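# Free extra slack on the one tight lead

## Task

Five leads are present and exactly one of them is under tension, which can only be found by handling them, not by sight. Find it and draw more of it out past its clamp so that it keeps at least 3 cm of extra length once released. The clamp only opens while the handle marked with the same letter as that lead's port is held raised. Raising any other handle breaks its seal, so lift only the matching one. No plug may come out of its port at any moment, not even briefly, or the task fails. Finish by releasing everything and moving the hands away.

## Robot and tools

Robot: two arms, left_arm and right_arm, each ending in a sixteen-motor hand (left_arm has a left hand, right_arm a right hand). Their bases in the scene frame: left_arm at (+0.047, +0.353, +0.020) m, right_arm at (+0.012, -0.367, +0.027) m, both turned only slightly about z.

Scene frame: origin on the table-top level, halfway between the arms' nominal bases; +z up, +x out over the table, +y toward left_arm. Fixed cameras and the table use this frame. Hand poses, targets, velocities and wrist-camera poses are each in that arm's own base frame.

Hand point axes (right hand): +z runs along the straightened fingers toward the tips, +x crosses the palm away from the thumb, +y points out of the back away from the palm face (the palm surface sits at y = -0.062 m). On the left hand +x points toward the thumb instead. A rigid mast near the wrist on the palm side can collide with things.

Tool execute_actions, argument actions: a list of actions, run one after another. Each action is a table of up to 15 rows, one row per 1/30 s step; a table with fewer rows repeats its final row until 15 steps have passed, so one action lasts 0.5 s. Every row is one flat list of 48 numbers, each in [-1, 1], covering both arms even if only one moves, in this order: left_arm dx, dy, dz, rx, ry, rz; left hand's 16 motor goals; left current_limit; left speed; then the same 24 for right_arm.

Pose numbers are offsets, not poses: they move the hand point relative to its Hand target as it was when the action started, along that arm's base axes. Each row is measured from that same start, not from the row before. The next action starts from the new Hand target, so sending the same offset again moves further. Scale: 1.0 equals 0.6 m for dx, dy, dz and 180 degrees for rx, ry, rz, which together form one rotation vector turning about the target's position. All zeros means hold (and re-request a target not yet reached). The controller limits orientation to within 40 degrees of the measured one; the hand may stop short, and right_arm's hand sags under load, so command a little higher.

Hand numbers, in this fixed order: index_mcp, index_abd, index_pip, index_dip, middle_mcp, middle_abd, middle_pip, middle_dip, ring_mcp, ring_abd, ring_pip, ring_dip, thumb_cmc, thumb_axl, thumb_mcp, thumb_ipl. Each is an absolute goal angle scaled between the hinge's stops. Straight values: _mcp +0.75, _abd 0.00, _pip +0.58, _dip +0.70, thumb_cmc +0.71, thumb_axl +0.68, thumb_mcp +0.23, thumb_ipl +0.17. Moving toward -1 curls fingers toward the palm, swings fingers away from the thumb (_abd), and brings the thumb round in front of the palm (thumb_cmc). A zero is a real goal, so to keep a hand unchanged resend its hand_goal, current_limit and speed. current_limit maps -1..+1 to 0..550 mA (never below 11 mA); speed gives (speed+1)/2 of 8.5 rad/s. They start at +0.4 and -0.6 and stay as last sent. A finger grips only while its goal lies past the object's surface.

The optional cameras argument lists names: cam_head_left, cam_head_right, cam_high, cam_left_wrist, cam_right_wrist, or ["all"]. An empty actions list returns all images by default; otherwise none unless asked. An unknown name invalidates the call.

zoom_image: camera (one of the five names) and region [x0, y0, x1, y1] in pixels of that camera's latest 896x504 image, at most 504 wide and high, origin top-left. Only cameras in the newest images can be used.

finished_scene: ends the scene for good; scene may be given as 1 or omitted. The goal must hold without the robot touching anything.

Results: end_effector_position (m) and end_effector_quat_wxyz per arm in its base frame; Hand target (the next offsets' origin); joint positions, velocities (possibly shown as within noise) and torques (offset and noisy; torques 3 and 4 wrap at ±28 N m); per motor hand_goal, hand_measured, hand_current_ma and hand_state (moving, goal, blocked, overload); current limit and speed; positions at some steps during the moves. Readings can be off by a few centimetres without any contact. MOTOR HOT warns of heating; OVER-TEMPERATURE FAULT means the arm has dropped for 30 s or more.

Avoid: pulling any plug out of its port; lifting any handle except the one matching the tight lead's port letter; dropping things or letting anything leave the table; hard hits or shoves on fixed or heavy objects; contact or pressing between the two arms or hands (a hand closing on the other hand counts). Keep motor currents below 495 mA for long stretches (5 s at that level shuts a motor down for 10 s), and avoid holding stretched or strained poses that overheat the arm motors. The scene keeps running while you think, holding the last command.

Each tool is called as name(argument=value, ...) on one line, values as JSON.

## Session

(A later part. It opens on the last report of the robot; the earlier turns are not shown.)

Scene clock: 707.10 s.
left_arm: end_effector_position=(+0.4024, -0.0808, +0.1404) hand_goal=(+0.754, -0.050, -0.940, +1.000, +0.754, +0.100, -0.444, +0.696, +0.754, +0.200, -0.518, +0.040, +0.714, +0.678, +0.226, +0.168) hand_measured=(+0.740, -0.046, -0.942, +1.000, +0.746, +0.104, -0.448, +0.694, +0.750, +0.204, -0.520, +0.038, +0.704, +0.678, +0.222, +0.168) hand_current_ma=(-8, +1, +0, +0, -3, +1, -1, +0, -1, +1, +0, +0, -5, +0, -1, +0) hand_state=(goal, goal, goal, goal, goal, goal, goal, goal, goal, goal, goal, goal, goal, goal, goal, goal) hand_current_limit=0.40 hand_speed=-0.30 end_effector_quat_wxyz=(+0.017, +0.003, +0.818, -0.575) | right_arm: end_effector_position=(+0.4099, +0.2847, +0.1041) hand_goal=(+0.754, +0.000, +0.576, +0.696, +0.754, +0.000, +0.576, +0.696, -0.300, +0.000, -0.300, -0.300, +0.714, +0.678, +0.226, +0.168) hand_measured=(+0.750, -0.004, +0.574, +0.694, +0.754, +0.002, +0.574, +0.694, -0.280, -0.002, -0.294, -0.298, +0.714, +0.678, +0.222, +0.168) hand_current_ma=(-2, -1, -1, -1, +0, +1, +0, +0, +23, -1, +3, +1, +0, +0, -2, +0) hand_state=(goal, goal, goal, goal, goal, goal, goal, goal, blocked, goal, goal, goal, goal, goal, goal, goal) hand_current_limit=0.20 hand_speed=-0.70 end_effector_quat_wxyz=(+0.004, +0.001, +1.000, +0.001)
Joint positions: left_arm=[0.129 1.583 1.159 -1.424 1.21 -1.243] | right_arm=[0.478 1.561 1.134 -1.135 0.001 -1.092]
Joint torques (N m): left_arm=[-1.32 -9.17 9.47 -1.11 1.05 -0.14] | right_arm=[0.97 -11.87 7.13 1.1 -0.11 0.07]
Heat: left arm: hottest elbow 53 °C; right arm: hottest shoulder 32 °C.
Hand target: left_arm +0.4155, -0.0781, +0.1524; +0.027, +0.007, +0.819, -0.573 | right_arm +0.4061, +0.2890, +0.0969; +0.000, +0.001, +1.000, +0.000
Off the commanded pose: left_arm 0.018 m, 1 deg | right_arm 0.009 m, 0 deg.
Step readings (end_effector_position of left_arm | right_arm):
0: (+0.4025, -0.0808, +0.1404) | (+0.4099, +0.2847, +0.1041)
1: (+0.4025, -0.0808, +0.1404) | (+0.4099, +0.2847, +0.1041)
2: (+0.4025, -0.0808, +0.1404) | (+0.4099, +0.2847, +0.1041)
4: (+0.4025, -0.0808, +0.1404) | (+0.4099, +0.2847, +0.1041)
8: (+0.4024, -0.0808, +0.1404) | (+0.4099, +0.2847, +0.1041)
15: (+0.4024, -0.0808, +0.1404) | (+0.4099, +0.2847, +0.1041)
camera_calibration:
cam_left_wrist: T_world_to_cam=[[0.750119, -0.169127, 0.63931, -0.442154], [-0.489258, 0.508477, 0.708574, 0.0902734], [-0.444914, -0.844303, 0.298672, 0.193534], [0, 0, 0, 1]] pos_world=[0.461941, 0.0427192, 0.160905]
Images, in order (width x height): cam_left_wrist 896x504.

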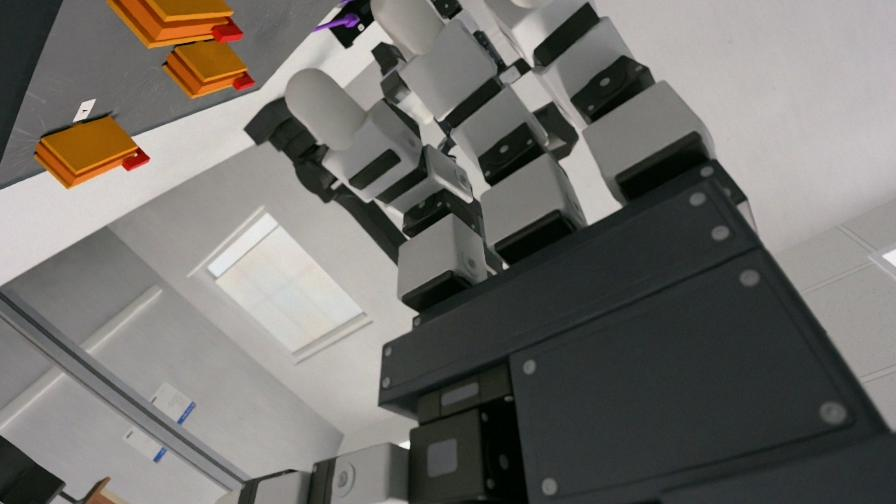

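execute_actions(actions=[[[-0.04,0,-0.01,-0.0417,0,0,0.754,-0.05,-0.941,1.0,0.754,0.1,-0.528,0.696,0.754,0.2,-0.518,0.04,0.714,0.678,0.226,0.168,0.4,-0.3,0,0,0,0,0,0,0.754,0,0.576,0.696,0.754,0,0.576,0.696,-0.3,0,-0.3,-0.3,0.714,0.678,0.226,0.168,0.2,-0.7]],[[-0.04,0,-0.02,-0.0417,0,0,0.754,-0.05,-0.941,1.0,0.754,0.1,-0.528,0.696,0.754,0.2,-0.518,0.04,0.714,0.678,0.226,0.168,0.4,-0.3,0,0,0,0,0,0,0.754,0,0.576,0.696,0.754,0,0.576,0.696,-0.3,0,-0.3,-0.3,0.714,0.678,0.226,0.168,0.2,-0.7]]], cameras=["cam_left_wrist","cam_high"])

Scene clock: 712.33 s.
left_arm: end_effector_position=(+0.3704, -0.0796, +0.1358) hand_goal=(+0.754, -0.050, -0.940, +1.000, +0.754, +0.100, -0.528, +0.696, +0.754, +0.200, -0.518, +0.040, +0.714, +0.678, +0.226, +0.168) hand_measured=(+0.742, -0.046, -0.942, +1.000, +0.746, +0.102, -0.526, +0.694, +0.748, +0.202, -0.520, +0.038, +0.704, +0.678, +0.222, +0.168) hand_current_ma=(-7, +1, +0, +0, -3, +0, +0, +0, -2, +0, +0, +0, -5, +0, -1, +0) hand_state=(goal, goal, goal, goal, goal, goal, goal, goal, goal, goal, goal, goal, goal, goal, goal, goal) hand_current_limit=0.40 hand_speed=-0.30 end_effector_quat_wxyz=(+0.053, -0.009, +0.759, -0.648) | right_arm: end_effector_position=(+0.4099, +0.2847, +0.1041) hand_goal=(+0.754, +0.000, +0.576, +0.696, +0.754, +0.000, +0.576, +0.696, -0.300, +0.000, -0.300, -0.300, +0.714, +0.678, +0.226, +0.168) hand_measured=(+0.750, -0.004, +0.574, +0.694, +0.754, +0.002, +0.574, +0.694, -0.280, -0.002, -0.294, -0.298, +0.714, +0.678, +0.222, +0.168) hand_current_ma=(-2, -1, -1, -1, +0, +1, +0, +0, +23, -1, +3, +1, +0, +0, -2, +0) hand_state=(goal, goal, goal, goal, goal, goal, goal, goal, blocked, goal, goal, goal, goal, goal, goal, goal) hand_current_limit=0.20 hand_speed=-0.70 end_effector_quat_wxyz=(+0.004, +0.001, +1.000, +0.001)
Joint positions: left_arm=[0.212 1.599 1.046 -1.666 1.377 -0.845] | right_arm=[0.478 1.561 1.134 -1.135 0.001 -1.092]
Joint torques (N m): left_arm=[-0.79 -7.12 5.3 -1.89 1.08 0.01] | right_arm=[1.03 -11.81 7.15 1.1 -0.11 0.08]
Heat: left arm: hottest elbow 53 °C; right arm: hottest shoulder 32 °C.
Hand target: left_arm +0.3674, -0.0781, +0.1345; +0.028, +0.003, +0.737, -0.675 | right_arm +0.4061, +0.2890, +0.0969; +0.000, +0.001, +1.000, +0.000
Off the commanded pose: left_arm 0.004 m, 5 deg | right_arm 0.009 m, 0 deg.
joint sent to its limit (left arm) — joint 4 (wrist pitch), lower limit. The joint targets are off in orientation, not in position.
Step readings (end_effector_position of left_arm | right_arm):
0: (+0.4024, -0.0808, +0.1404) | (+0.4099, +0.2847, +0.1041)
1: (+0.4024, -0.0811, +0.1407) | (+0.4099, +0.2847, +0.1041)
2: (+0.4028, -0.0823, +0.1427) | (+0.4099, +0.2847, +0.1041)
4: (+0.4028, -0.0855, +0.1487) | (+0.4099, +0.2847, +0.1041)
8: (+0.3968, -0.0822, +0.1506) | (+0.4099, +0.2847, +0.1041)
15: (+0.3900, -0.0798, +0.1501) | (+0.4099, +0.2847, +0.1041)
16: (+0.3897, -0.0802, +0.1499) | (+0.4099, +0.2847, +0.1041)
17: (+0.3894, -0.0815, +0.1501) | (+0.4099, +0.2847, +0.1041)
19: (+0.3844, -0.0841, +0.1492) | (+0.4099, +0.2847, +0.1041)
23: (+0.3692, -0.0821, +0.1389) | (+0.4099, +0.2847, +0.1041)
30: (+0.3692, -0.0798, +0.1361) | (+0.4099, +0.2847, +0.1041)
camera_calibration:
cam_left_wrist: T_world_to_cam=[[0.723939, -0.0000469258, 0.689864, -0.398782], [-0.551734, 0.600265, 0.579027, 0.125358], [-0.414128, -0.799801, 0.434529, 0.155371], [0, 0, 0, 1]] pos_world=[0.422201, 0.0489997, 0.135006]
Images, in order (width x height): cam_high 896x504, cam_left_wrist 896x504.

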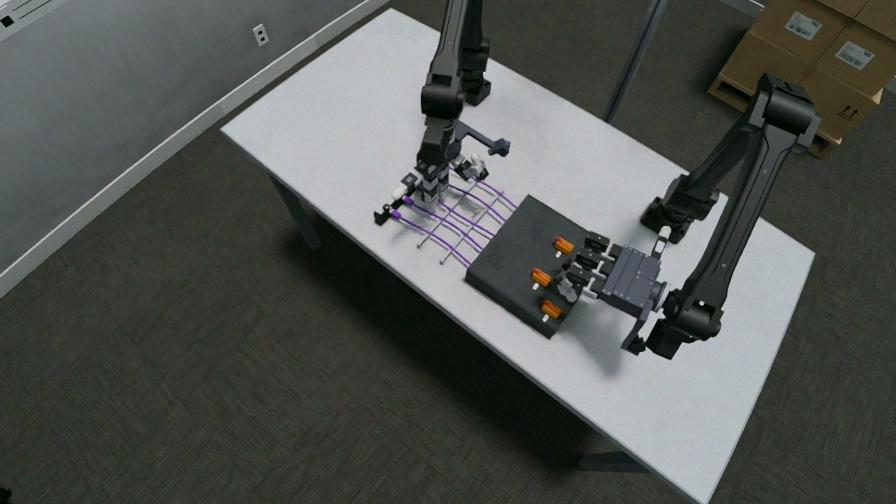

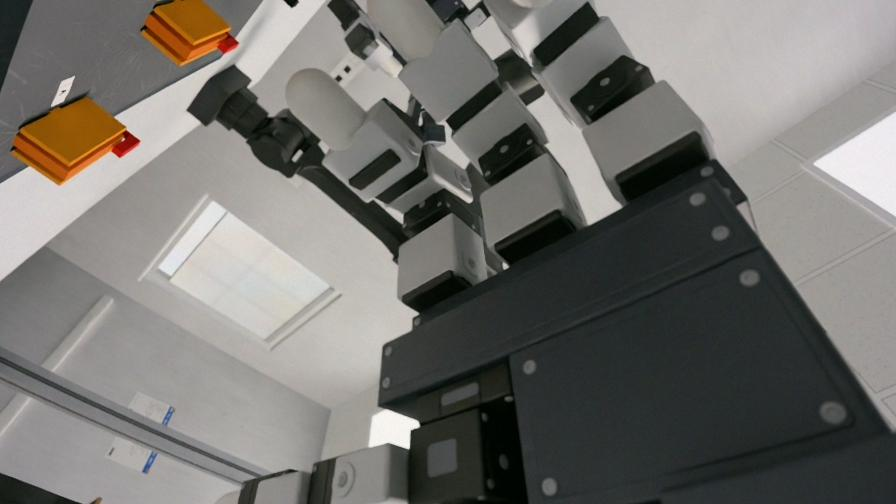

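execute_actions(actions=[[[-0.012,-0.004,-0.025,0.028,0,0,0.754,-0.05,-0.941,1.0,0.754,0.1,-0.528,0.696,0.754,0.2,-0.518,0.04,0.714,0.678,0.226,0.168,0.4,-0.3,0,0,0,0,0,0,0.754,0,0.576,0.696,0.754,0,0.576,0.696,-0.3,0,-0.3,-0.3,0.714,0.678,0.226,0.168,0.2,-0.7]]], cameras=["cam_left_wrist"])

Scene clock: 713.67 s.
left_arm: end_effector_position=(+0.3653, -0.0768, +0.1224) hand_goal=(+0.754, -0.050, -0.940, +1.000, +0.754, +0.100, -0.528, +0.696, +0.754, +0.200, -0.518, +0.040, +0.714, +0.678, +0.226, +0.168) hand_measured=(+0.742, -0.046, -0.942, +1.000, +0.746, +0.102, -0.526, +0.694, +0.748, +0.202, -0.520, +0.038, +0.704, +0.678, +0.222, +0.168) hand_current_ma=(-7, +1, +0, +0, -3, +0, +0, +0, -2, +0, +0, +0, -5, +0, -1, +0) hand_state=(goal, goal, goal, goal, goal, goal, goal, goal, goal, goal, goal, goal, goal, goal, goal, goal) hand_current_limit=0.40 hand_speed=-0.30 end_effector_quat_wxyz=(+0.042, +0.005, +0.769, -0.637) | right_arm: end_effector_position=(+0.4099, +0.2847, +0.1041) hand_goal=(+0.754, +0.000, +0.576, +0.696, +0.754, +0.000, +0.576, +0.696, -0.300, +0.000, -0.300, -0.300, +0.714, +0.678, +0.226, +0.168) hand_measured=(+0.750, -0.004, +0.574, +0.694, +0.754, +0.002, +0.574, +0.694, -0.280, -0.002, -0.294, -0.298, +0.714, +0.678, +0.222, +0.168) hand_current_ma=(-2, -1, -1, -1, +0, +1, +0, +0, +23, -1, +3, +1, +0, +0, -2, +0) hand_state=(goal, goal, goal, goal, goal, goal, goal, goal, blocked, goal, goal, goal, goal, goal, goal, goal) hand_current_limit=0.20 hand_speed=-0.70 end_effector_quat_wxyz=(+0.004, +0.001, +1.000, +0.001)
Joint positions: left_arm=[0.209 1.616 1.038 -1.666 1.333 -0.812] | right_arm=[0.478 1.561 1.134 -1.135 0.001 -1.092]
Joint torques (N m): left_arm=[-2.02 -7.36 5.01 -1.92 0.8 0.01] | right_arm=[1.08 -11.87 7.13 1.1 -0.11 0.08]
Heat: left arm: hottest elbow 53 °C; right arm: hottest shoulder 32 °C.
Hand target: left_arm +0.3603, -0.0806, +0.1194; +0.028, +0.004, +0.766, -0.642 | right_arm +0.4061, +0.2890, +0.0969; +0.000, +0.001, +1.000, +0.000
Off the commanded pose: left_arm 0.007 m, 2 deg | right_arm 0.009 m, 0 deg.
joint sent to its limit (left arm) — joint 4 (wrist pitch), lower limit. The joint targets still meet the commanded pose.
Step readings (end_effector_position of left_arm | right_arm):
0: (+0.3705, -0.0796, +0.1358) | (+0.4099, +0.2847, +0.1041)
1: (+0.3705, -0.0796, +0.1358) | (+0.4099, +0.2847, +0.1041)
2: (+0.3700, -0.0790, +0.1350) | (+0.4099, +0.2847, +0.1041)
4: (+0.3681, -0.0773, +0.1320) | (+0.4099, +0.2847, +0.1041)
8: (+0.3655, -0.0763, +0.1259) | (+0.4099, +0.2847, +0.1041)
15: (+0.3650, -0.0768, +0.1225) | (+0.4099, +0.2847, +0.1041)
camera_calibration:
cam_left_wrist: T_world_to_cam=[[0.72256, -0.0463318, 0.689754, -0.388863], [-0.531408, 0.600947, 0.59705, 0.119005], [-0.442168, -0.797945, 0.409599, 0.174748], [0, 0, 0, 1]] pos_world=[0.421485, 0.0499076, 0.125591]
Images, in order (width x height): cam_left_wrist 896x504.

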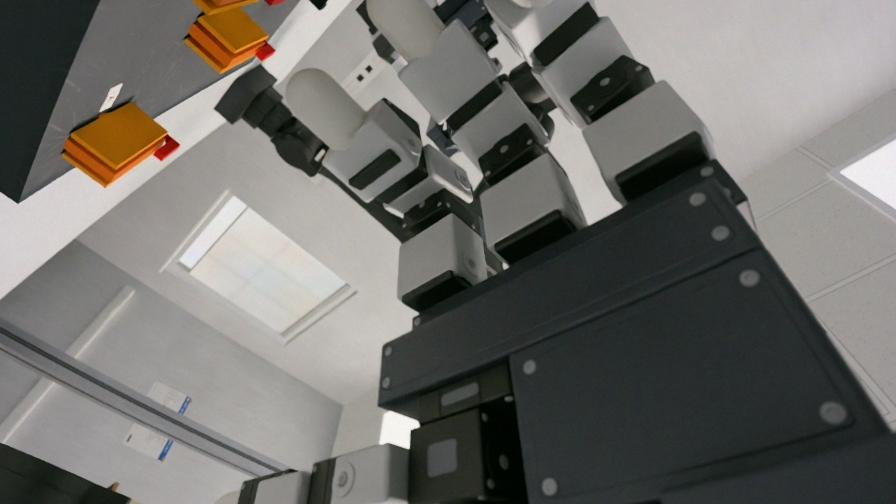

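execute_actions(actions=[[[-0.022,-0.002,-0.028,0,0,0,0.754,-0.05,-0.941,1.0,0.754,0.1,-0.528,0.696,0.754,0.2,-0.518,0.04,0.714,0.678,0.226,0.168,0.4,-0.3,0,0,0,0,0,0,0.754,0,0.576,0.696,0.754,0,0.576,0.696,-0.3,0,-0.3,-0.3,0.714,0.678,0.226,0.168,0.2,-0.7]]], cameras=["cam_left_wrist"])

Scene clock: 715.43 s.
left_arm: end_effector_position=(+0.3498, -0.0801, +0.1061) hand_goal=(+0.754, -0.050, -0.940, +1.000, +0.754, +0.100, -0.528, +0.696, +0.754, +0.200, -0.518, +0.040, +0.714, +0.678, +0.226, +0.168) hand_measured=(+0.742, -0.046, -0.942, +1.000, +0.746, +0.102, -0.526, +0.694, +0.748, +0.202, -0.520, +0.038, +0.704, +0.678, +0.222, +0.168) hand_current_ma=(-7, +1, +0, +0, -3, +0, +0, +0, -2, +0, +0, +0, -5, +0, -1, +0) hand_state=(goal, goal, goal, goal, goal, goal, goal, goal, goal, goal, goal, goal, goal, goal, goal, goal) hand_current_limit=0.40 hand_speed=-0.30 end_effector_quat_wxyz=(+0.035, +0.007, +0.767, -0.640) | right_arm: end_effector_position=(+0.4099, +0.2847, +0.1041) hand_goal=(+0.754, +0.000, +0.576, +0.696, +0.754, +0.000, +0.576, +0.696, -0.300, +0.000, -0.300, -0.300, +0.714, +0.678, +0.226, +0.168) hand_measured=(+0.750, -0.004, +0.574, +0.694, +0.754, +0.002, +0.574, +0.694, -0.280, -0.002, -0.294, -0.298, +0.714, +0.678, +0.222, +0.168) hand_current_ma=(-2, -1, -1, -1, +0, +1, +0, +0, +23, -1, +3, +1, +0, +0, -2, +0) hand_state=(goal, goal, goal, goal, goal, goal, goal, goal, blocked, goal, goal, goal, goal, goal, goal, goal) hand_current_limit=0.20 hand_speed=-0.70 end_effector_quat_wxyz=(+0.004, +0.001, +1.000, +0.001)
Joint positions: left_arm=[0.209 1.628 0.988 -1.666 1.329 -0.757] | right_arm=[0.478 1.561 1.134 -1.135 0.001 -1.092]
Joint torques (N m): left_arm=[-1.38 -6.77 4.83 -1.54 0.84 0.02] | right_arm=[1.08 -11.87 7.1 1.07 -0.11 0.08]
Heat: left arm: hottest elbow 52 °C; right arm: hottest shoulder 32 °C.
Hand target: left_arm +0.3470, -0.0818, +0.1027; +0.028, +0.004, +0.766, -0.642 | right_arm +0.4061, +0.2890, +0.0969; +0.000, +0.001, +1.000, +0.000
Off the commanded pose: left_arm 0.005 m, 1 deg | right_arm 0.009 m, 0 deg.
Step readings (end_effector_position of left_arm | right_arm):
0: (+0.3653, -0.0768, +0.1224) | (+0.4099, +0.2847, +0.1041)
1: (+0.3652, -0.0768, +0.1223) | (+0.4099, +0.2847, +0.1041)
2: (+0.3645, -0.0770, +0.1217) | (+0.4099, +0.2847, +0.1041)
4: (+0.3599, -0.0780, +0.1182) | (+0.4099, +0.2847, +0.1041)
8: (+0.3494, -0.0799, +0.1094) | (+0.4099, +0.2847, +0.1041)
15: (+0.3491, -0.0802, +0.1062) | (+0.4099, +0.2847, +0.1041)
camera_calibration:
cam_left_wrist: T_world_to_cam=[[0.727678, -0.0509524, 0.684023, -0.368116], [-0.518679, 0.611678, 0.597345, 0.118928], [-0.448838, -0.789464, 0.418677, 0.174042], [0, 0, 0, 1]] pos_world=[0.407673, 0.045898, 0.107891]
Images, in order (width x height): cam_left_wrist 896x504.

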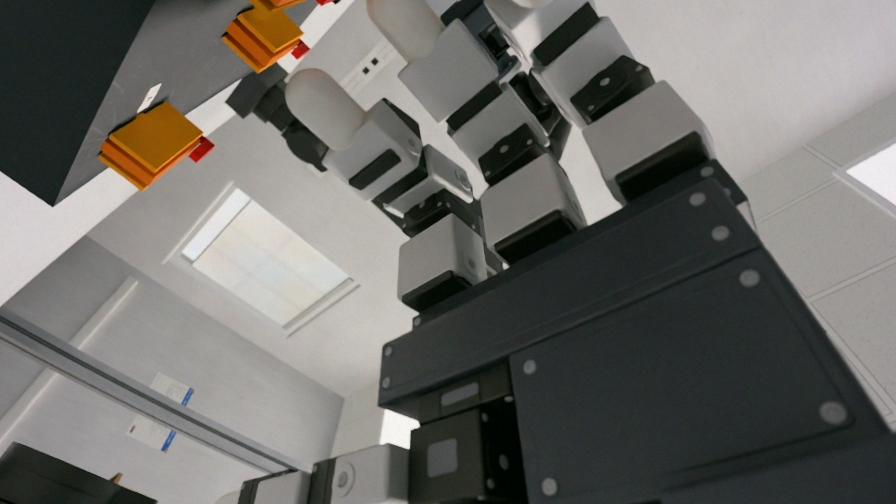

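execute_actions(actions=[[[0.006,0.001,-0.026,0,0,0,0.754,-0.05,-0.941,1.0,0.754,0.0,-0.528,0.696,0.754,0.1,-0.518,0.04,0.714,0.678,0.226,0.168,0.4,-0.3,0,0,0,0,0,0,0.754,0,0.576,0.696,0.754,0,0.576,0.696,-0.3,0,-0.3,-0.3,0.714,0.678,0.226,0.168,0.2,-0.7]]], cameras=["cam_left_wrist"])

zoom_image(camera="cam_left_wrist", region=[200, 0, 500, 170])

Scene clock: 716.77 s.
left_arm: end_effector_position=(+0.3522, -0.0796, +0.0922) hand_goal=(+0.754, -0.050, -0.940, +1.000, +0.754, +0.000, -0.528, +0.696, +0.754, +0.100, -0.518, +0.040, +0.714, +0.678, +0.226, +0.168) hand_measured=(+0.742, -0.046, -0.942, +1.000, +0.746, +0.004, -0.526, +0.694, +0.748, +0.104, -0.520, +0.038, +0.704, +0.678, +0.222, +0.168) hand_current_ma=(-7, +1, +0, +0, -3, +1, +0, +0, -2, +1, +0, +0, -5, +0, -1, +0) hand_state=(goal, goal, goal, goal, goal, goal, goal, goal, goal, goal, goal, goal, goal, goal, goal, goal) hand_current_limit=0.40 hand_speed=-0.30 end_effector_quat_wxyz=(+0.028, +0.002, +0.766, -0.642) | right_arm: end_effector_position=(+0.4099, +0.2847, +0.1041) hand_goal=(+0.754, +0.000, +0.576, +0.696, +0.754, +0.000, +0.576, +0.696, -0.300, +0.000, -0.300, -0.300, +0.714, +0.678, +0.226, +0.168) hand_measured=(+0.750, -0.004, +0.574, +0.694, +0.754, +0.002, +0.574, +0.694, -0.280, -0.002, -0.294, -0.298, +0.714, +0.678, +0.222, +0.168) hand_current_ma=(-2, -1, -1, -1, +0, +1, +0, +0, +23, -1, +3, +1, +0, +0, -2, +0) hand_state=(goal, goal, goal, goal, goal, goal, goal, goal, blocked, goal, goal, goal, goal, goal, goal, goal) hand_current_limit=0.20 hand_speed=-0.70 end_effector_quat_wxyz=(+0.004, +0.001, +1.000, +0.001)
Joint positions: left_arm=[0.209 1.667 0.988 -1.646 1.329 -0.755] | right_arm=[0.478 1.561 1.134 -1.135 0.001 -1.092]
Joint torques (N m): left_arm=[-1.08 -7.77 4.22 -0.76 0.83 0.02] | right_arm=[1.03 -11.87 7.1 1.09 -0.11 0.08]
Heat: left arm: hottest elbow 52 °C; right arm: hottest shoulder 32 °C.
Hand target: left_arm +0.3507, -0.0812, +0.0871; +0.028, +0.004, +0.766, -0.642 | right_arm +0.4061, +0.2890, +0.0969; +0.000, +0.001, +1.000, +0.000
Off the commanded pose: left_arm 0.006 m, 0 deg | right_arm 0.009 m, 0 deg.
Step readings (end_effector_position of left_arm | right_arm):
0: (+0.3498, -0.0801, +0.1061) | (+0.4099, +0.2847, +0.1041)
1: (+0.3498, -0.0801, +0.1060) | (+0.4099, +0.2847, +0.1041)
2: (+0.3498, -0.0801, +0.1056) | (+0.4099, +0.2847, +0.1041)
4: (+0.3500, -0.0801, +0.1034) | (+0.4099, +0.2847, +0.1041)
8: (+0.3513, -0.0798, +0.0954) | (+0.4099, +0.2847, +0.1041)
15: (+0.3520, -0.0797, +0.0922) | (+0.4099, +0.2847, +0.1041)
camera_calibration:
cam_left_wrist: T_world_to_cam=[[0.73853, -0.0487067, 0.672459, -0.362849], [-0.508729, 0.614277, 0.603206, 0.124323], [-0.442456, -0.787586, 0.428884, 0.178186], [0, 0, 0, 1]] pos_world=[0.410061, 0.046295, 0.0925874]
Images, in order (width x height): cam_left_wrist 896x504.

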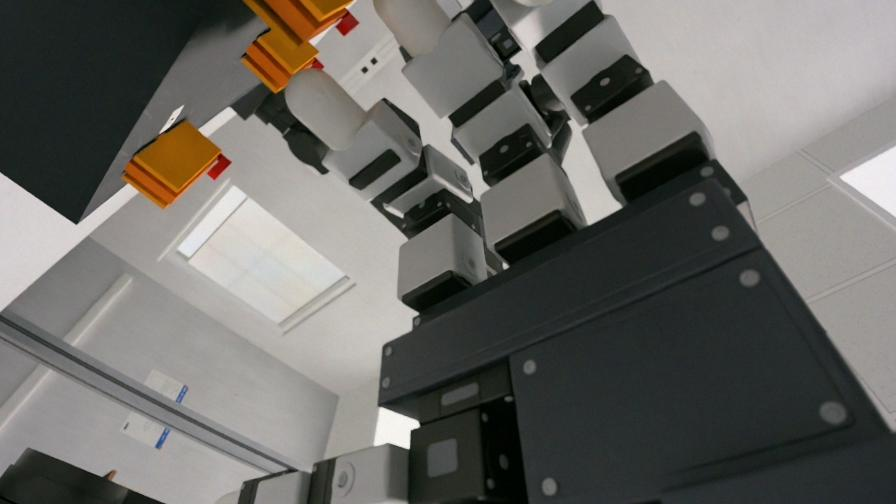

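Scaled by 1.680 from the camera's 896x504 image, which has a finer 1280x720 frame.

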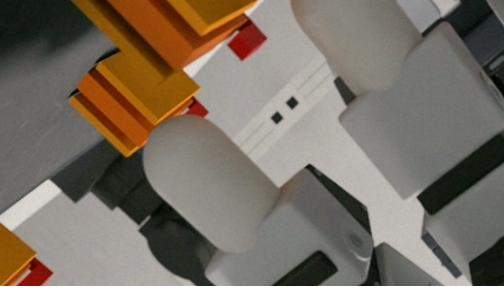

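execute_actions(actions=[[[0.004,0.001,-0.018,0,0,0,0.754,-0.05,-0.941,1.0,0.754,0.0,-0.528,0.696,0.754,0.1,-0.518,0.04,0.714,0.678,0.226,0.168,0.4,-0.3,0,0,0,0,0,0,0.754,0,0.576,0.696,0.754,0,0.576,0.696,-0.3,0,-0.3,-0.3,0.714,0.678,0.226,0.168,0.2,-0.7]]], cameras=["cam_left_wrist"])

zoom_image(camera="cam_left_wrist", region=[240, 0, 500, 146])

Scene clock: 717.97 s.
left_arm: end_effector_position=(+0.3535, -0.0794, +0.0812) hand_goal=(+0.754, -0.050, -0.940, +1.000, +0.754, +0.000, -0.528, +0.696, +0.754, +0.100, -0.518, +0.040, +0.714, +0.678, +0.226, +0.168) hand_measured=(+0.742, -0.046, -0.942, +1.000, +0.746, +0.004, -0.526, +0.694, +0.748, +0.104, -0.520, +0.038, +0.704, +0.678, +0.222, +0.168) hand_current_ma=(-7, +1, +0, +0, -3, +1, +0, +0, -2, +1, +0, +0, -5, +0, -1, +0) hand_state=(goal, goal, goal, goal, goal, goal, goal, goal, goal, goal, goal, goal, goal, goal, goal, goal) hand_current_limit=0.40 hand_speed=-0.30 end_effector_quat_wxyz=(+0.028, +0.002, +0.766, -0.642) | right_arm: end_effector_position=(+0.4099, +0.2847, +0.1041) hand_goal=(+0.754, +0.000, +0.576, +0.696, +0.754, +0.000, +0.576, +0.696, -0.300, +0.000, -0.300, -0.300, +0.714, +0.678, +0.226, +0.168) hand_measured=(+0.750, -0.004, +0.574, +0.694, +0.754, +0.002, +0.574, +0.694, -0.280, -0.002, -0.294, -0.298, +0.714, +0.678, +0.222, +0.168) hand_current_ma=(-2, -1, -1, -1, +0, +1, +0, +0, +23, -1, +3, +1, +0, +0, -2, +0) hand_state=(goal, goal, goal, goal, goal, goal, goal, goal, blocked, goal, goal, goal, goal, goal, goal, goal) hand_current_limit=0.20 hand_speed=-0.70 end_effector_quat_wxyz=(+0.004, +0.001, +1.000, +0.001)
Joint positions: left_arm=[0.209 1.691 0.982 -1.619 1.329 -0.753] | right_arm=[0.478 1.561 1.134 -1.135 0.001 -1.092]
Joint torques (N m): left_arm=[-1.9 -6.83 4.19 -1.01 0.79 -0.05] | right_arm=[1.03 -11.93 7.13 1.07 -0.11 0.08]
Heat: left arm: hottest elbow 52 °C; right arm: hottest shoulder 32 °C.
Hand target: left_arm +0.3530, -0.0806, +0.0763; +0.028, +0.004, +0.766, -0.642 | right_arm +0.4061, +0.2890, +0.0969; +0.000, +0.001, +1.000, +0.000
Off the commanded pose: left_arm 0.005 m, 0 deg | right_arm 0.009 m, 0 deg.
Step readings (end_effector_position of left_arm | right_arm):
0: (+0.3522, -0.0796, +0.0922) | (+0.4099, +0.2847, +0.1041)
1: (+0.3522, -0.0796, +0.0922) | (+0.4099, +0.2847, +0.1041)
2: (+0.3526, -0.0795, +0.0918) | (+0.4099, +0.2847, +0.1041)
4: (+0.3537, -0.0793, +0.0901) | (+0.4099, +0.2847, +0.1041)
8: (+0.3547, -0.0791, +0.0846) | (+0.4099, +0.2847, +0.1041)
15: (+0.3534, -0.0794, +0.0812) | (+0.4099, +0.2847, +0.1041)
camera_calibration:
cam_left_wrist: T_world_to_cam=[[0.739249, -0.0485083, 0.671683, -0.356578], [-0.507951, 0.614692, 0.60344, 0.131248], [-0.44215, -0.787274, 0.429771, 0.183632], [0, 0, 0, 1]] pos_world=[0.41146, 0.0465946, 0.0813873]
Images, in order (width x height): cam_left_wrist 896x504.

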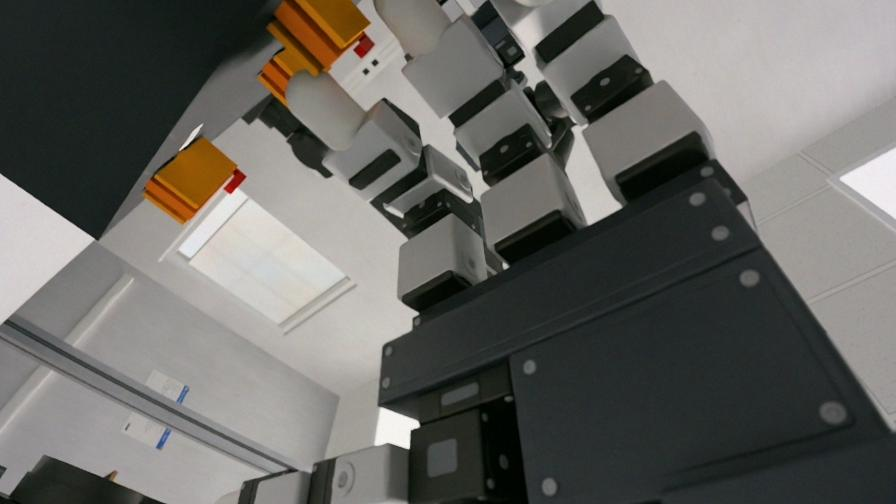

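Scaled by 1.938 from the camera's 896x504 image, which has a finer 1280x720 frame.

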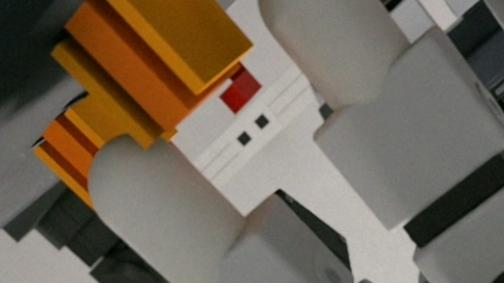

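execute_actions(actions=[[[0.001,0.0,-0.018,0,0,0,0.754,-0.05,-0.941,1.0,0.754,0.0,-0.528,0.696,0.754,0.1,-0.518,0.04,0.714,0.678,0.226,0.168,0.4,-0.3,0,0,0,0,0,0,0.754,0,0.576,0.696,0.754,0,0.576,0.696,-0.3,0,-0.3,-0.3,0.714,0.678,0.226,0.168,0.2,-0.7]]], cameras=["cam_left_wrist"])

zoom_image(camera="cam_left_wrist", region=[240, 0, 500, 146])

Scene clock: 719.17 s.
left_arm: end_effector_position=(+0.3546, -0.0791, +0.0703) hand_goal=(+0.754, -0.050, -0.940, +1.000, +0.754, +0.000, -0.528, +0.696, +0.754, +0.100, -0.518, +0.040, +0.714, +0.678, +0.226, +0.168) hand_measured=(+0.744, -0.046, -0.942, +1.000, +0.746, +0.004, -0.526, +0.694, +0.748, +0.104, -0.520, +0.038, +0.704, +0.678, +0.222, +0.168) hand_current_ma=(-5, +1, +0, +0, -3, +1, +0, +0, -2, +1, +0, +0, -5, +0, -1, +0) hand_state=(goal, goal, goal, goal, goal, goal, goal, goal, goal, goal, goal, goal, goal, goal, goal, goal) hand_current_limit=0.40 hand_speed=-0.30 end_effector_quat_wxyz=(+0.028, +0.002, +0.766, -0.642) | right_arm: end_effector_position=(+0.4099, +0.2847, +0.1041) hand_goal=(+0.754, +0.000, +0.576, +0.696, +0.754, +0.000, +0.576, +0.696, -0.300, +0.000, -0.300, -0.300, +0.714, +0.678, +0.226, +0.168) hand_measured=(+0.750, -0.004, +0.574, +0.694, +0.754, +0.002, +0.574, +0.694, -0.280, -0.002, -0.294, -0.298, +0.714, +0.678, +0.222, +0.168) hand_current_ma=(-2, -1, -1, -1, +0, +1, +0, +0, +23, -1, +3, +1, +0, +0, -2, +0) hand_state=(goal, goal, goal, goal, goal, goal, goal, goal, blocked, goal, goal, goal, goal, goal, goal, goal) hand_current_limit=0.20 hand_speed=-0.70 end_effector_quat_wxyz=(+0.004, +0.001, +1.000, +0.001)
Joint positions: left_arm=[0.209 1.713 0.976 -1.589 1.329 -0.753] | right_arm=[0.478 1.561 1.134 -1.135 0.001 -1.092]
Joint torques (N m): left_arm=[-1.2 -7.06 4.14 -0.91 0.84 -0.04] | right_arm=[1.03 -11.87 7.12 1.1 -0.11 0.08]
Heat: left arm: hottest elbow 52 °C; right arm: hottest shoulder 32 °C.
Hand target: left_arm +0.3538, -0.0806, +0.0655; +0.028, +0.005, +0.766, -0.642 | right_arm +0.4061, +0.2890, +0.0969; +0.000, +0.001, +1.000, +0.000
Off the commanded pose: left_arm 0.005 m, 0 deg | right_arm 0.009 m, 0 deg.
Step readings (end_effector_position of left_arm | right_arm):
0: (+0.3535, -0.0794, +0.0812) | (+0.4099, +0.2847, +0.1041)
1: (+0.3536, -0.0794, +0.0811) | (+0.4099, +0.2847, +0.1041)
2: (+0.3540, -0.0793, +0.0807) | (+0.4099, +0.2847, +0.1041)
4: (+0.3550, -0.0790, +0.0791) | (+0.4099, +0.2847, +0.1041)
8: (+0.3542, -0.0792, +0.0735) | (+0.4099, +0.2847, +0.1041)
15: (+0.3545, -0.0792, +0.0703) | (+0.4099, +0.2847, +0.1041)
camera_calibration:
cam_left_wrist: T_world_to_cam=[[0.738251, -0.0487697, 0.672761, -0.34978], [-0.508795, 0.614549, 0.602874, 0.138596], [-0.442847, -0.78737, 0.428878, 0.189273], [0, 0, 0, 1]] pos_world=[0.412561, 0.0467948, 0.0705877]
Images, in order (width x height): cam_left_wrist 896x504.

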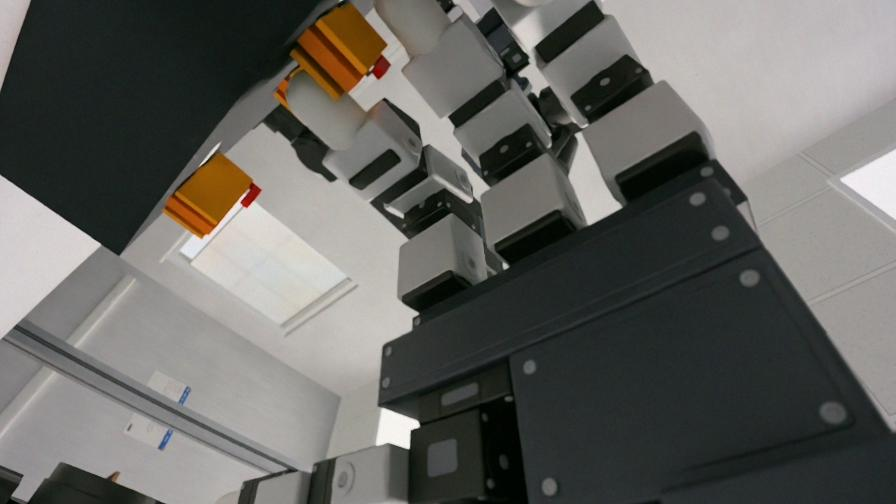

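Scaled by 1.938 from the camera's 896x504 image, which has a finer 1280x720 frame.

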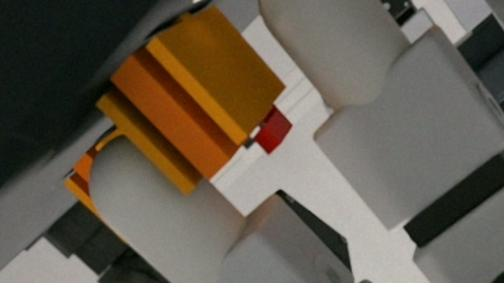

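execute_actions(actions=[[[0.016,0.003,0.014,0,0,0,0.754,-0.08,-0.941,1.0,0.754,0.2,-0.528,0.696,0.754,0.2,-0.518,0.04,0.714,0.678,0.226,0.168,0.4,-0.3,0,0,0,0,0,0,0.754,0,0.576,0.696,0.754,0,0.576,0.696,-0.3,0,-0.3,-0.3,0.714,0.678,0.226,0.168,0.2,-0.7]],[[0.014,0.0,0.012,0,0,0,0.754,-0.08,-0.941,1.0,0.754,0.3,-0.528,0.696,0.754,0.3,-0.518,0.04,0.714,0.678,0.226,0.168,0.4,-0.3,0,0,0,0,0,0,0.754,0,0.576,0.696,0.754,0,0.576,0.696,-0.3,0,-0.3,-0.3,0.714,0.678,0.226,0.168,0.2,-0.7]]], cameras=["cam_left_wrist"])

zoom_image(camera="cam_left_wrist", region=[240, 0, 500, 146])

Scene clock: 720.93 s.
left_arm: end_effector_position=(+0.3560, -0.0794, +0.0705) hand_goal=(+0.754, -0.080, -0.940, +1.000, +0.754, +0.300, -0.528, +0.696, +0.754, +0.300, -0.518, +0.040, +0.714, +0.678, +0.226, +0.168) hand_measured=(+0.744, -0.074, -0.942, +1.000, +0.748, +0.258, -0.524, +0.696, +0.748, +0.296, -0.520, +0.038, +0.704, +0.678, +0.222, +0.168) hand_current_ma=(-6, +1, +0, +0, -2, -39, +1, +0, -2, -1, +0, +0, -5, +0, -1, +0) hand_state=(goal, goal, goal, goal, goal, blocked, goal, goal, goal, goal, goal, goal, goal, goal, goal, goal) hand_current_limit=0.40 hand_speed=-0.30 end_effector_quat_wxyz=(+0.025, +0.000, +0.766, -0.642) | right_arm: end_effector_position=(+0.4099, +0.2847, +0.1041) hand_goal=(+0.754, +0.000, +0.576, +0.696, +0.754, +0.000, +0.576, +0.696, -0.300, +0.000, -0.300, -0.300, +0.714, +0.678, +0.226, +0.168) hand_measured=(+0.750, -0.004, +0.574, +0.694, +0.754, +0.002, +0.574, +0.694, -0.280, -0.002, -0.294, -0.298, +0.714, +0.678, +0.222, +0.168) hand_current_ma=(-2, -1, -1, -1, +0, +1, +0, +0, +23, -1, +3, +1, +0, +0, -2, +0) hand_state=(goal, goal, goal, goal, goal, goal, goal, goal, blocked, goal, goal, goal, goal, goal, goal, goal) hand_current_limit=0.20 hand_speed=-0.70 end_effector_quat_wxyz=(+0.004, +0.001, +1.000, +0.001)
Joint positions: left_arm=[0.207 1.719 0.984 -1.595 1.329 -0.757] | right_arm=[0.478 1.561 1.134 -1.135 0.001 -1.092]
Joint torques (N m): left_arm=[-1.79 -7.94 8.28 -2.36 0.96 -0.19] | right_arm=[1.03 -11.81 7.12 1.09 -0.11 0.08]
Heat: left arm: hottest elbow 51 °C; right arm: hottest shoulder 32 °C.
Hand target: left_arm +0.3717, -0.0788, +0.0811; +0.028, +0.005, +0.766, -0.642 | right_arm +0.4061, +0.2890, +0.0969; +0.000, +0.001, +1.000, +0.000
Off the commanded pose: left_arm 0.019 m, 1 deg | right_arm 0.009 m, 0 deg.
Step readings (end_effector_position of left_arm | right_arm):
0: (+0.3546, -0.0791, +0.0703) | (+0.4099, +0.2847, +0.1041)
1: (+0.3546, -0.0791, +0.0703) | (+0.4099, +0.2847, +0.1041)
2: (+0.3546, -0.0791, +0.0703) | (+0.4099, +0.2847, +0.1041)
4: (+0.3546, -0.0791, +0.0703) | (+0.4099, +0.2847, +0.1041)
8: (+0.3546, -0.0791, +0.0703) | (+0.4099, +0.2847, +0.1041)
15: (+0.3546, -0.0791, +0.0703) | (+0.4099, +0.2847, +0.1041)
16: (+0.3546, -0.0791, +0.0703) | (+0.4099, +0.2847, +0.1041)
17: (+0.3546, -0.0792, +0.0703) | (+0.4099, +0.2847, +0.1041)
19: (+0.3549, -0.0792, +0.0704) | (+0.4099, +0.2847, +0.1041)
23: (+0.3559, -0.0794, +0.0704) | (+0.4099, +0.2847, +0.1041)
30: (+0.3559, -0.0793, +0.0704) | (+0.4099, +0.2847, +0.1041)
camera_calibration:
cam_left_wrist: T_world_to_cam=[[0.743439, -0.049014, 0.667005, -0.352501], [-0.503369, 0.615655, 0.606291, 0.137235], [-0.440362, -0.78649, 0.43303, 0.188509], [0, 0, 0, 1]] pos_world=[0.414155, 0.0464938, 0.0702853]
Images, in order (width x height): cam_left_wrist 896x504.

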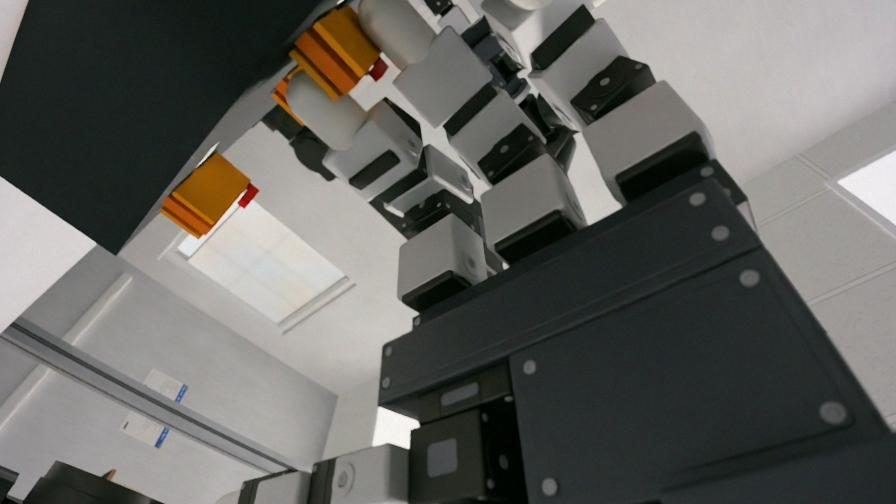

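Scaled by 1.938 from the camera's 896x504 image, which has a finer 1280x720 frame.

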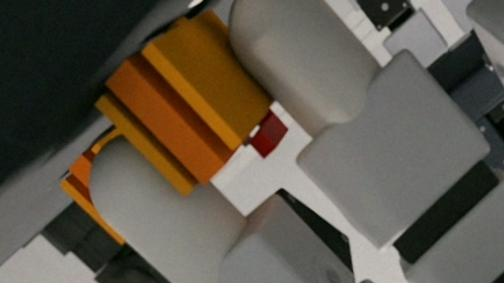

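execute_actions(actions=[[[0.010,0.0,0.004,0,0,0,0.754,-0.08,-0.941,1.0,0.754,0.3,-0.528,0.696,0.754,0.3,-0.518,0.04,0.714,0.678,0.226,0.168,0.4,-0.3,0,0,0,0,0,0,0.754,0,0.576,0.696,0.754,0,0.576,0.696,-0.3,0,-0.3,-0.3,0.714,0.678,0.226,0.168,0.2,-0.7]],[[0.010,0.0,0.004,0,0,0,0.754,-0.10,-0.95,1.0,0.754,0.35,-0.528,0.696,0.754,0.4,-0.518,0.04,0.714,0.678,0.226,0.168,0.5,-0.3,0,0,0,0,0,0,0.754,0,0.576,0.696,0.754,0,0.576,0.696,-0.3,0,-0.3,-0.3,0.714,0.678,0.226,0.168,0.2,-0.7]]], cameras=["cam_left_wrist"])

zoom_image(camera="cam_left_wrist", region=[240, 0, 500, 146])

Scene clock: 722.57 s.
left_arm: end_effector_position=(+0.3586, -0.0803, +0.0709) hand_goal=(+0.754, -0.100, -0.950, +1.000, +0.754, +0.350, -0.528, +0.696, +0.754, +0.400, -0.518, +0.040, +0.714, +0.678, +0.226, +0.168) hand_measured=(+0.736, -0.082, -0.942, +1.000, +0.748, +0.312, -0.528, +0.696, +0.748, +0.396, -0.520, +0.038, +0.704, +0.678, +0.222, +0.168) hand_current_ma=(-14, +10, +3, +0, -2, -33, +0, +0, -2, -1, +0, +0, -5, +0, -1, +0) hand_state=(goal, goal, goal, goal, goal, blocked, goal, goal, goal, goal, goal, goal, goal, goal, goal, goal) hand_current_limit=0.50 hand_speed=-0.30 end_effector_quat_wxyz=(+0.011, -0.007, +0.767, -0.641) | right_arm: end_effector_position=(+0.4099, +0.2847, +0.1041) hand_goal=(+0.754, +0.000, +0.576, +0.696, +0.754, +0.000, +0.576, +0.696, -0.300, +0.000, -0.300, -0.300, +0.714, +0.678, +0.226, +0.168) hand_measured=(+0.750, -0.004, +0.574, +0.694, +0.754, +0.002, +0.574, +0.694, -0.280, -0.002, -0.294, -0.298, +0.714, +0.678, +0.222, +0.168) hand_current_ma=(-2, -1, -1, -1, +0, +1, +0, +0, +23, -1, +3, +1, +0, +0, -2, +0) hand_state=(goal, goal, goal, goal, goal, goal, goal, goal, blocked, goal, goal, goal, goal, goal, goal, goal) hand_current_limit=0.20 hand_speed=-0.70 end_effector_quat_wxyz=(+0.004, +0.001, +1.000, +0.001)
Joint positions: left_arm=[0.2 1.734 1.006 -1.607 1.322 -0.783] | right_arm=[0.478 1.561 1.134 -1.135 0.001 -1.092]
Joint torques (N m): left_arm=[-1.9 -8.23 9.22 -2.11 1.38 -0.13] | right_arm=[1.03 -11.87 7.13 1.09 -0.11 0.08]
Heat: left arm: hottest elbow 51 °C; right arm: hottest shoulder 32 °C.
Hand target: left_arm +0.3837, -0.0788, +0.0859; +0.028, +0.005, +0.766, -0.642 | right_arm +0.4061, +0.2890, +0.0969; +0.000, +0.001, +1.000, +0.000
Off the commanded pose: left_arm 0.029 m, 2 deg | right_arm 0.009 m, 0 deg.
Step readings (end_effector_position of left_arm | right_arm):
0: (+0.3560, -0.0794, +0.0705) | (+0.4099, +0.2847, +0.1041)
1: (+0.3560, -0.0794, +0.0705) | (+0.4099, +0.2847, +0.1041)
2: (+0.3561, -0.0794, +0.0705) | (+0.4099, +0.2847, +0.1041)
4: (+0.3566, -0.0794, +0.0705) | (+0.4099, +0.2847, +0.1041)
8: (+0.3571, -0.0797, +0.0706) | (+0.4099, +0.2847, +0.1041)
15: (+0.3571, -0.0798, +0.0706) | (+0.4099, +0.2847, +0.1041)
16: (+0.3572, -0.0798, +0.0707) | (+0.4099, +0.2847, +0.1041)
17: (+0.3576, -0.0797, +0.0708) | (+0.4099, +0.2847, +0.1041)
19: (+0.3584, -0.0799, +0.0708) | (+0.4099, +0.2847, +0.1041)
23: (+0.3587, -0.0804, +0.0710) | (+0.4099, +0.2847, +0.1041)
30: (+0.3587, -0.0803, +0.0709) | (+0.4099, +0.2847, +0.1041)
camera_calibration:
cam_left_wrist: T_world_to_cam=[[0.763852, -0.0561357, 0.642946, -0.360944], [-0.479382, 0.617653, 0.623457, 0.129163], [-0.432115, -0.784445, 0.444885, 0.185141], [0, 0, 0, 1]] pos_world=[0.417628, 0.0451931, 0.0691732]
Images, in order (width x height): cam_left_wrist 896x504.

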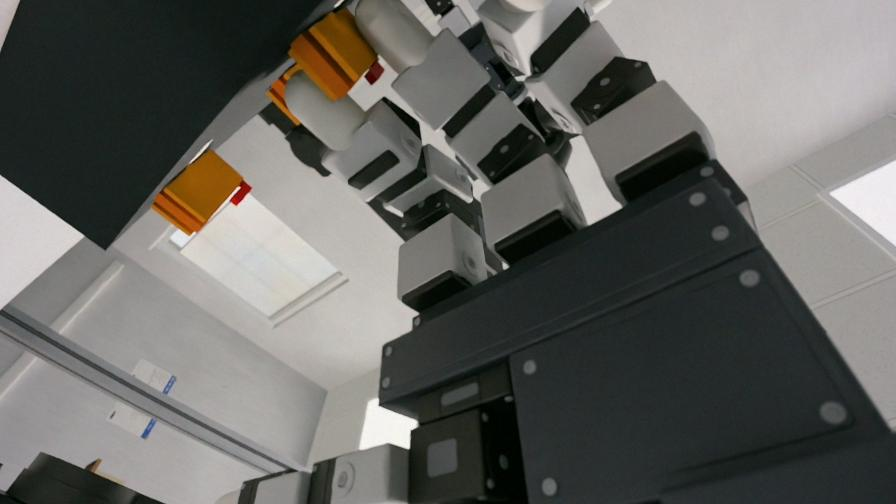

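Scaled by 1.938 from the camera's 896x504 image, which has a finer 1280x720 frame.

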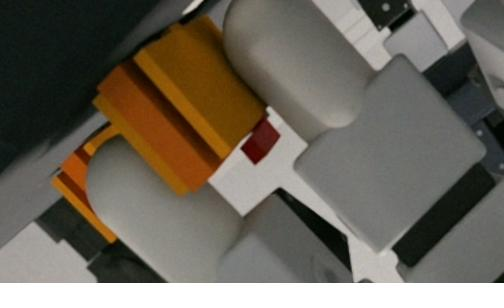

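execute_actions(actions=[[[0.006,0.004,0.002,0,0,0,0.754,-0.14,-0.95,1.0,0.754,0.6,-0.528,0.696,0.754,0.7,-0.518,0.04,0.714,0.678,0.226,0.168,0.77,-0.4,0,0,0,0,0,0,0.754,0,0.576,0.696,0.754,0,0.576,0.696,-0.3,0,-0.3,-0.3,0.714,0.678,0.226,0.168,0.2,-0.7]],[[0.003,0.0,0.0,0,0,0,0.754,-0.18,-0.96,1.0,0.754,1.0,-0.528,0.696,0.754,1.0,-0.518,0.04,0.714,0.678,0.226,0.168,0.77,-0.4,0,0,0,0,0,0,0.754,0,0.576,0.696,0.754,0,0.576,0.696,-0.3,0,-0.3,-0.3,0.714,0.678,0.226,0.168,0.2,-0.7]]], cameras=["cam_left_wrist"])

zoom_image(camera="cam_left_wrist", region=[240, 0, 500, 146])

Scene clock: 724.40 s.
left_arm: end_effector_position=(+0.3597, -0.0833, +0.0698) hand_goal=(+0.754, -0.180, -0.960, +1.000, +0.754, +1.000, -0.528, +0.696, +0.754, +1.000, -0.518, +0.040, +0.714, +0.678, +0.226, +0.168) hand_measured=(+0.736, -0.116, -0.974, +0.998, +0.768, +0.482, -0.554, +0.692, +0.756, +0.706, -0.524, +0.038, +0.704, +0.678, +0.222, +0.168) hand_current_ma=(-12, +81, -8, +0, +8, -487, -21, -1, +1, -487, -1, +0, -5, +0, -1, +0) hand_state=(goal, blocked, goal, goal, goal, blocked, blocked, goal, goal, blocked, goal, goal, goal, goal, goal, goal) hand_current_limit=0.77 hand_speed=-0.40 end_effector_quat_wxyz=(+0.002, -0.009, +0.766, -0.642) | right_arm: end_effector_position=(+0.4099, +0.2847, +0.1041) hand_goal=(+0.754, +0.000, +0.576, +0.696, +0.754, +0.000, +0.576, +0.696, -0.300, +0.000, -0.300, -0.300, +0.714, +0.678, +0.226, +0.168) hand_measured=(+0.750, -0.004, +0.574, +0.694, +0.754, +0.002, +0.574, +0.694, -0.280, -0.002, -0.294, -0.298, +0.714, +0.678, +0.222, +0.168) hand_current_ma=(-2, -1, -1, -1, +0, +1, +0, +0, +23, -1, +3, +1, +0, +0, -2, +0) hand_state=(goal, goal, goal, goal, goal, goal, goal, goal, blocked, goal, goal, goal, goal, goal, goal, goal) hand_current_limit=0.20 hand_speed=-0.70 end_effector_quat_wxyz=(+0.004, +0.001, +1.000, +0.001)
Joint positions: left_arm=[0.191 1.749 1.017 -1.62 1.323 -0.783] | right_arm=[0.478 1.561 1.134 -1.135 0.001 -1.092]
Joint torques (N m): left_arm=[-1.49 -8.29 9.85 -2.26 1.24 -0.06] | right_arm=[1.03 -11.87 7.12 1.1 -0.11 0.07]
Heat: left arm: hottest elbow 51 °C; right arm: hottest shoulder 32 °C.
Hand target: left_arm +0.3891, -0.0764, +0.0872; +0.028, +0.004, +0.766, -0.642 | right_arm +0.4061, +0.2890, +0.0969; +0.000, +0.001, +1.000, +0.000
Off the commanded pose: left_arm 0.035 m, 3 deg | right_arm 0.009 m, 0 deg.
Step readings (end_effector_position of left_arm | right_arm):
0: (+0.3586, -0.0803, +0.0709) | (+0.4099, +0.2847, +0.1041)
1: (+0.3586, -0.0803, +0.0708) | (+0.4099, +0.2847, +0.1041)
2: (+0.3585, -0.0804, +0.0708) | (+0.4099, +0.2847, +0.1041)
4: (+0.3591, -0.0810, +0.0705) | (+0.4099, +0.2847, +0.1041)
8: (+0.3593, -0.0821, +0.0701) | (+0.4099, +0.2847, +0.1041)
15: (+0.3594, -0.0821, +0.0702) | (+0.4099, +0.2847, +0.1041)
16: (+0.3594, -0.0821, +0.0701) | (+0.4099, +0.2847, +0.1041)
17: (+0.3595, -0.0822, +0.0700) | (+0.4099, +0.2847, +0.1041)
19: (+0.3596, -0.0829, +0.0698) | (+0.4099, +0.2847, +0.1041)
23: (+0.3597, -0.0833, +0.0698) | (+0.4099, +0.2847, +0.1041)
30: (+0.3598, -0.0833, +0.0698) | (+0.4099, +0.2847, +0.1041)
camera_calibration:
cam_left_wrist: T_world_to_cam=[[0.773285, -0.0608338, 0.631134, -0.364239], [-0.464072, 0.623961, 0.628737, 0.126831], [-0.432051, -0.779084, 0.454268, 0.183527], [0, 0, 0, 1]] pos_world=[0.419812, 0.0416878, 0.0667699]
Images, in order (width x height): cam_left_wrist 896x504.

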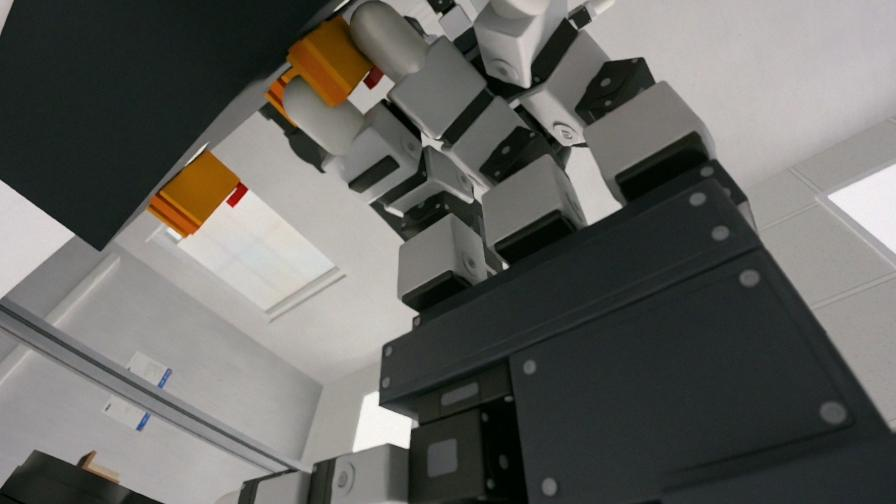

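Scaled by 1.938 from the camera's 896x504 image, which has a finer 1280x720 frame.

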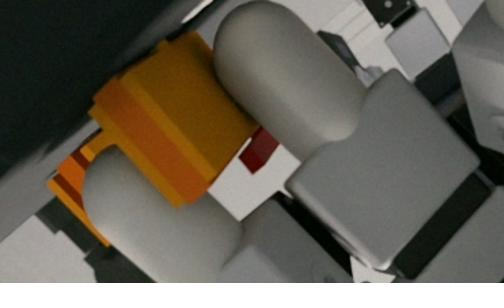

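execute_actions(actions=[[[0.008,0.002,0.012,0,0,0,0.754,-0.18,-0.97,1.0,0.754,1.0,-0.528,0.696,0.754,1.0,-0.518,0.04,0.714,0.678,0.226,0.168,0.77,-0.4,0,0,0,0,0,0,0.754,0,0.576,0.696,0.754,0,0.576,0.696,-0.3,0,-0.3,-0.3,0.714,0.678,0.226,0.168,0.2,-0.7]],[[0.006,0.002,0.012,0,0,0,0.754,-0.18,-0.97,1.0,0.754,1.0,-0.528,0.696,0.754,1.0,-0.518,0.04,0.714,0.678,0.226,0.168,0.77,-0.4,0,0,0,0,0,0,0.754,0,0.576,0.696,0.754,0,0.576,0.696,-0.3,0,-0.3,-0.3,0.714,0.678,0.226,0.168,0.2,-0.7]]], cameras=["cam_left_wrist"])

zoom_image(camera="cam_left_wrist", region=[240, 0, 500, 146])

Scene clock: 726.83 s.
left_arm: end_effector_position=(+0.3606, -0.0832, +0.0718) hand_goal=(+0.754, -0.180, -0.970, +1.000, +0.754, +1.000, -0.528, +0.696, +0.754, +1.000, -0.518, +0.040, +0.714, +0.678, +0.226, +0.168) hand_measured=(+0.734, -0.116, -0.972, +1.000, +0.768, +0.484, -0.554, +0.692, +0.758, +0.706, -0.524, +0.038, +0.704, +0.678, +0.222, +0.168) hand_current_ma=(-15, +81, +0, +0, +10, -487, -24, -1, +1, -487, -2, +0, -5, +0, -1, +0) hand_state=(goal, blocked, goal, goal, goal, blocked, blocked, goal, goal, blocked, goal, goal, goal, goal, goal, goal) hand_current_limit=0.77 hand_speed=-0.40 end_effector_quat_wxyz=(-0.008, -0.009, +0.768, -0.640) | right_arm: end_effector_position=(+0.4099, +0.2847, +0.1041) hand_goal=(+0.754, +0.000, +0.576, +0.696, +0.754, +0.000, +0.576, +0.696, -0.300, +0.000, -0.300, -0.300, +0.714, +0.678, +0.226, +0.168) hand_measured=(+0.750, -0.004, +0.574, +0.694, +0.754, +0.002, +0.574, +0.694, -0.280, -0.002, -0.294, -0.298, +0.714, +0.678, +0.222, +0.168) hand_current_ma=(-2, -1, -1, -1, +0, +1, +0, +0, +23, -1, +3, +1, +0, +0, -2, +0) hand_state=(goal, goal, goal, goal, goal, goal, goal, goal, blocked, goal, goal, goal, goal, goal, goal, goal) hand_current_limit=0.20 hand_speed=-0.70 end_effector_quat_wxyz=(+0.004, +0.001, +1.000, +0.001)
Joint positions: left_arm=[0.187 1.757 1.035 -1.647 1.311 -0.779] | right_arm=[0.478 1.561 1.134 -1.135 0.001 -1.092]
Joint torques (N m): left_arm=[-0.15 -10.81 11.26 -2.8 1.63 -0.13] | right_arm=[1.03 -11.87 7.12 1.1 -0.11 0.07]
Heat: left arm: hottest elbow 51 °C; right arm: hottest shoulder 32 °C.
Hand target: left_arm +0.3975, -0.0739, +0.1016; +0.028, +0.005, +0.766, -0.642 | right_arm +0.4061, +0.2890, +0.0969; +0.000, +0.001, +1.000, +0.000
Off the commanded pose: left_arm 0.048 m, 4 deg | right_arm 0.009 m, 0 deg.
joint sent to its limit (left arm) — joint 4 (wrist pitch), lower limit. The joint targets still meet the commanded pose.
Step readings (end_effector_position of left_arm | right_arm):
0: (+0.3597, -0.0833, +0.0698) | (+0.4099, +0.2847, +0.1041)
1: (+0.3597, -0.0833, +0.0698) | (+0.4099, +0.2847, +0.1041)
2: (+0.3598, -0.0832, +0.0699) | (+0.4099, +0.2847, +0.1041)
4: (+0.3600, -0.0833, +0.0700) | (+0.4099, +0.2847, +0.1041)
8: (+0.3601, -0.0833, +0.0701) | (+0.4099, +0.2847, +0.1041)
15: (+0.3601, -0.0832, +0.0700) | (+0.4099, +0.2847, +0.1041)
16: (+0.3602, -0.0832, +0.0701) | (+0.4099, +0.2847, +0.1041)
17: (+0.3602, -0.0831, +0.0703) | (+0.4099, +0.2847, +0.1041)
19: (+0.3604, -0.0831, +0.0708) | (+0.4099, +0.2847, +0.1041)
23: (+0.3605, -0.0832, +0.0717) | (+0.4099, +0.2847, +0.1041)
30: (+0.3604, -0.0832, +0.0717) | (+0.4099, +0.2847, +0.1041)
camera_calibration:
cam_left_wrist: T_world_to_cam=[[0.781826, -0.0742103, 0.619064, -0.369502], [-0.446244, 0.626831, 0.638709, 0.119026], [-0.435447, -0.775613, 0.456957, 0.184393], [0, 0, 0, 1]] pos_world=[0.422295, 0.0409874, 0.0684628]
Images, in order (width x height): cam_left_wrist 896x504.

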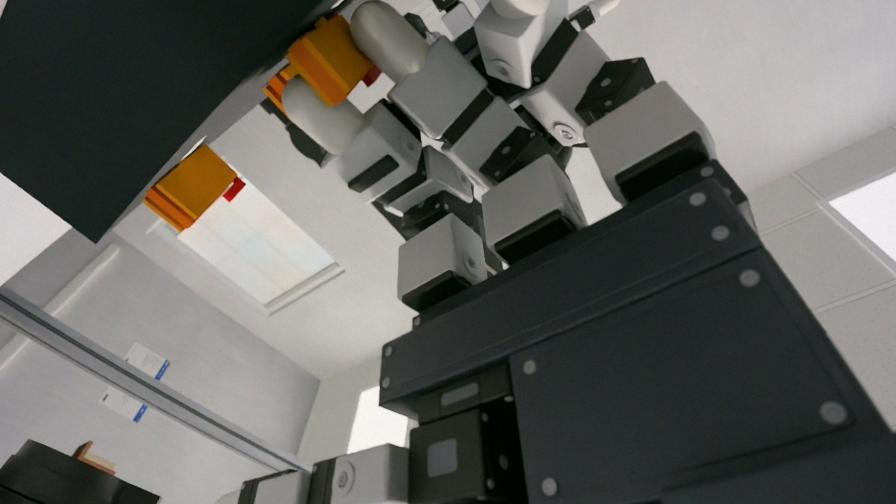

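Scaled by 1.938 from the camera's 896x504 image, which has a finer 1280x720 frame.

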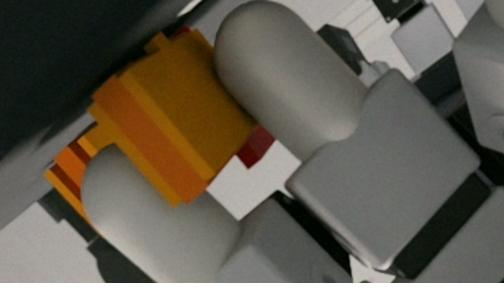

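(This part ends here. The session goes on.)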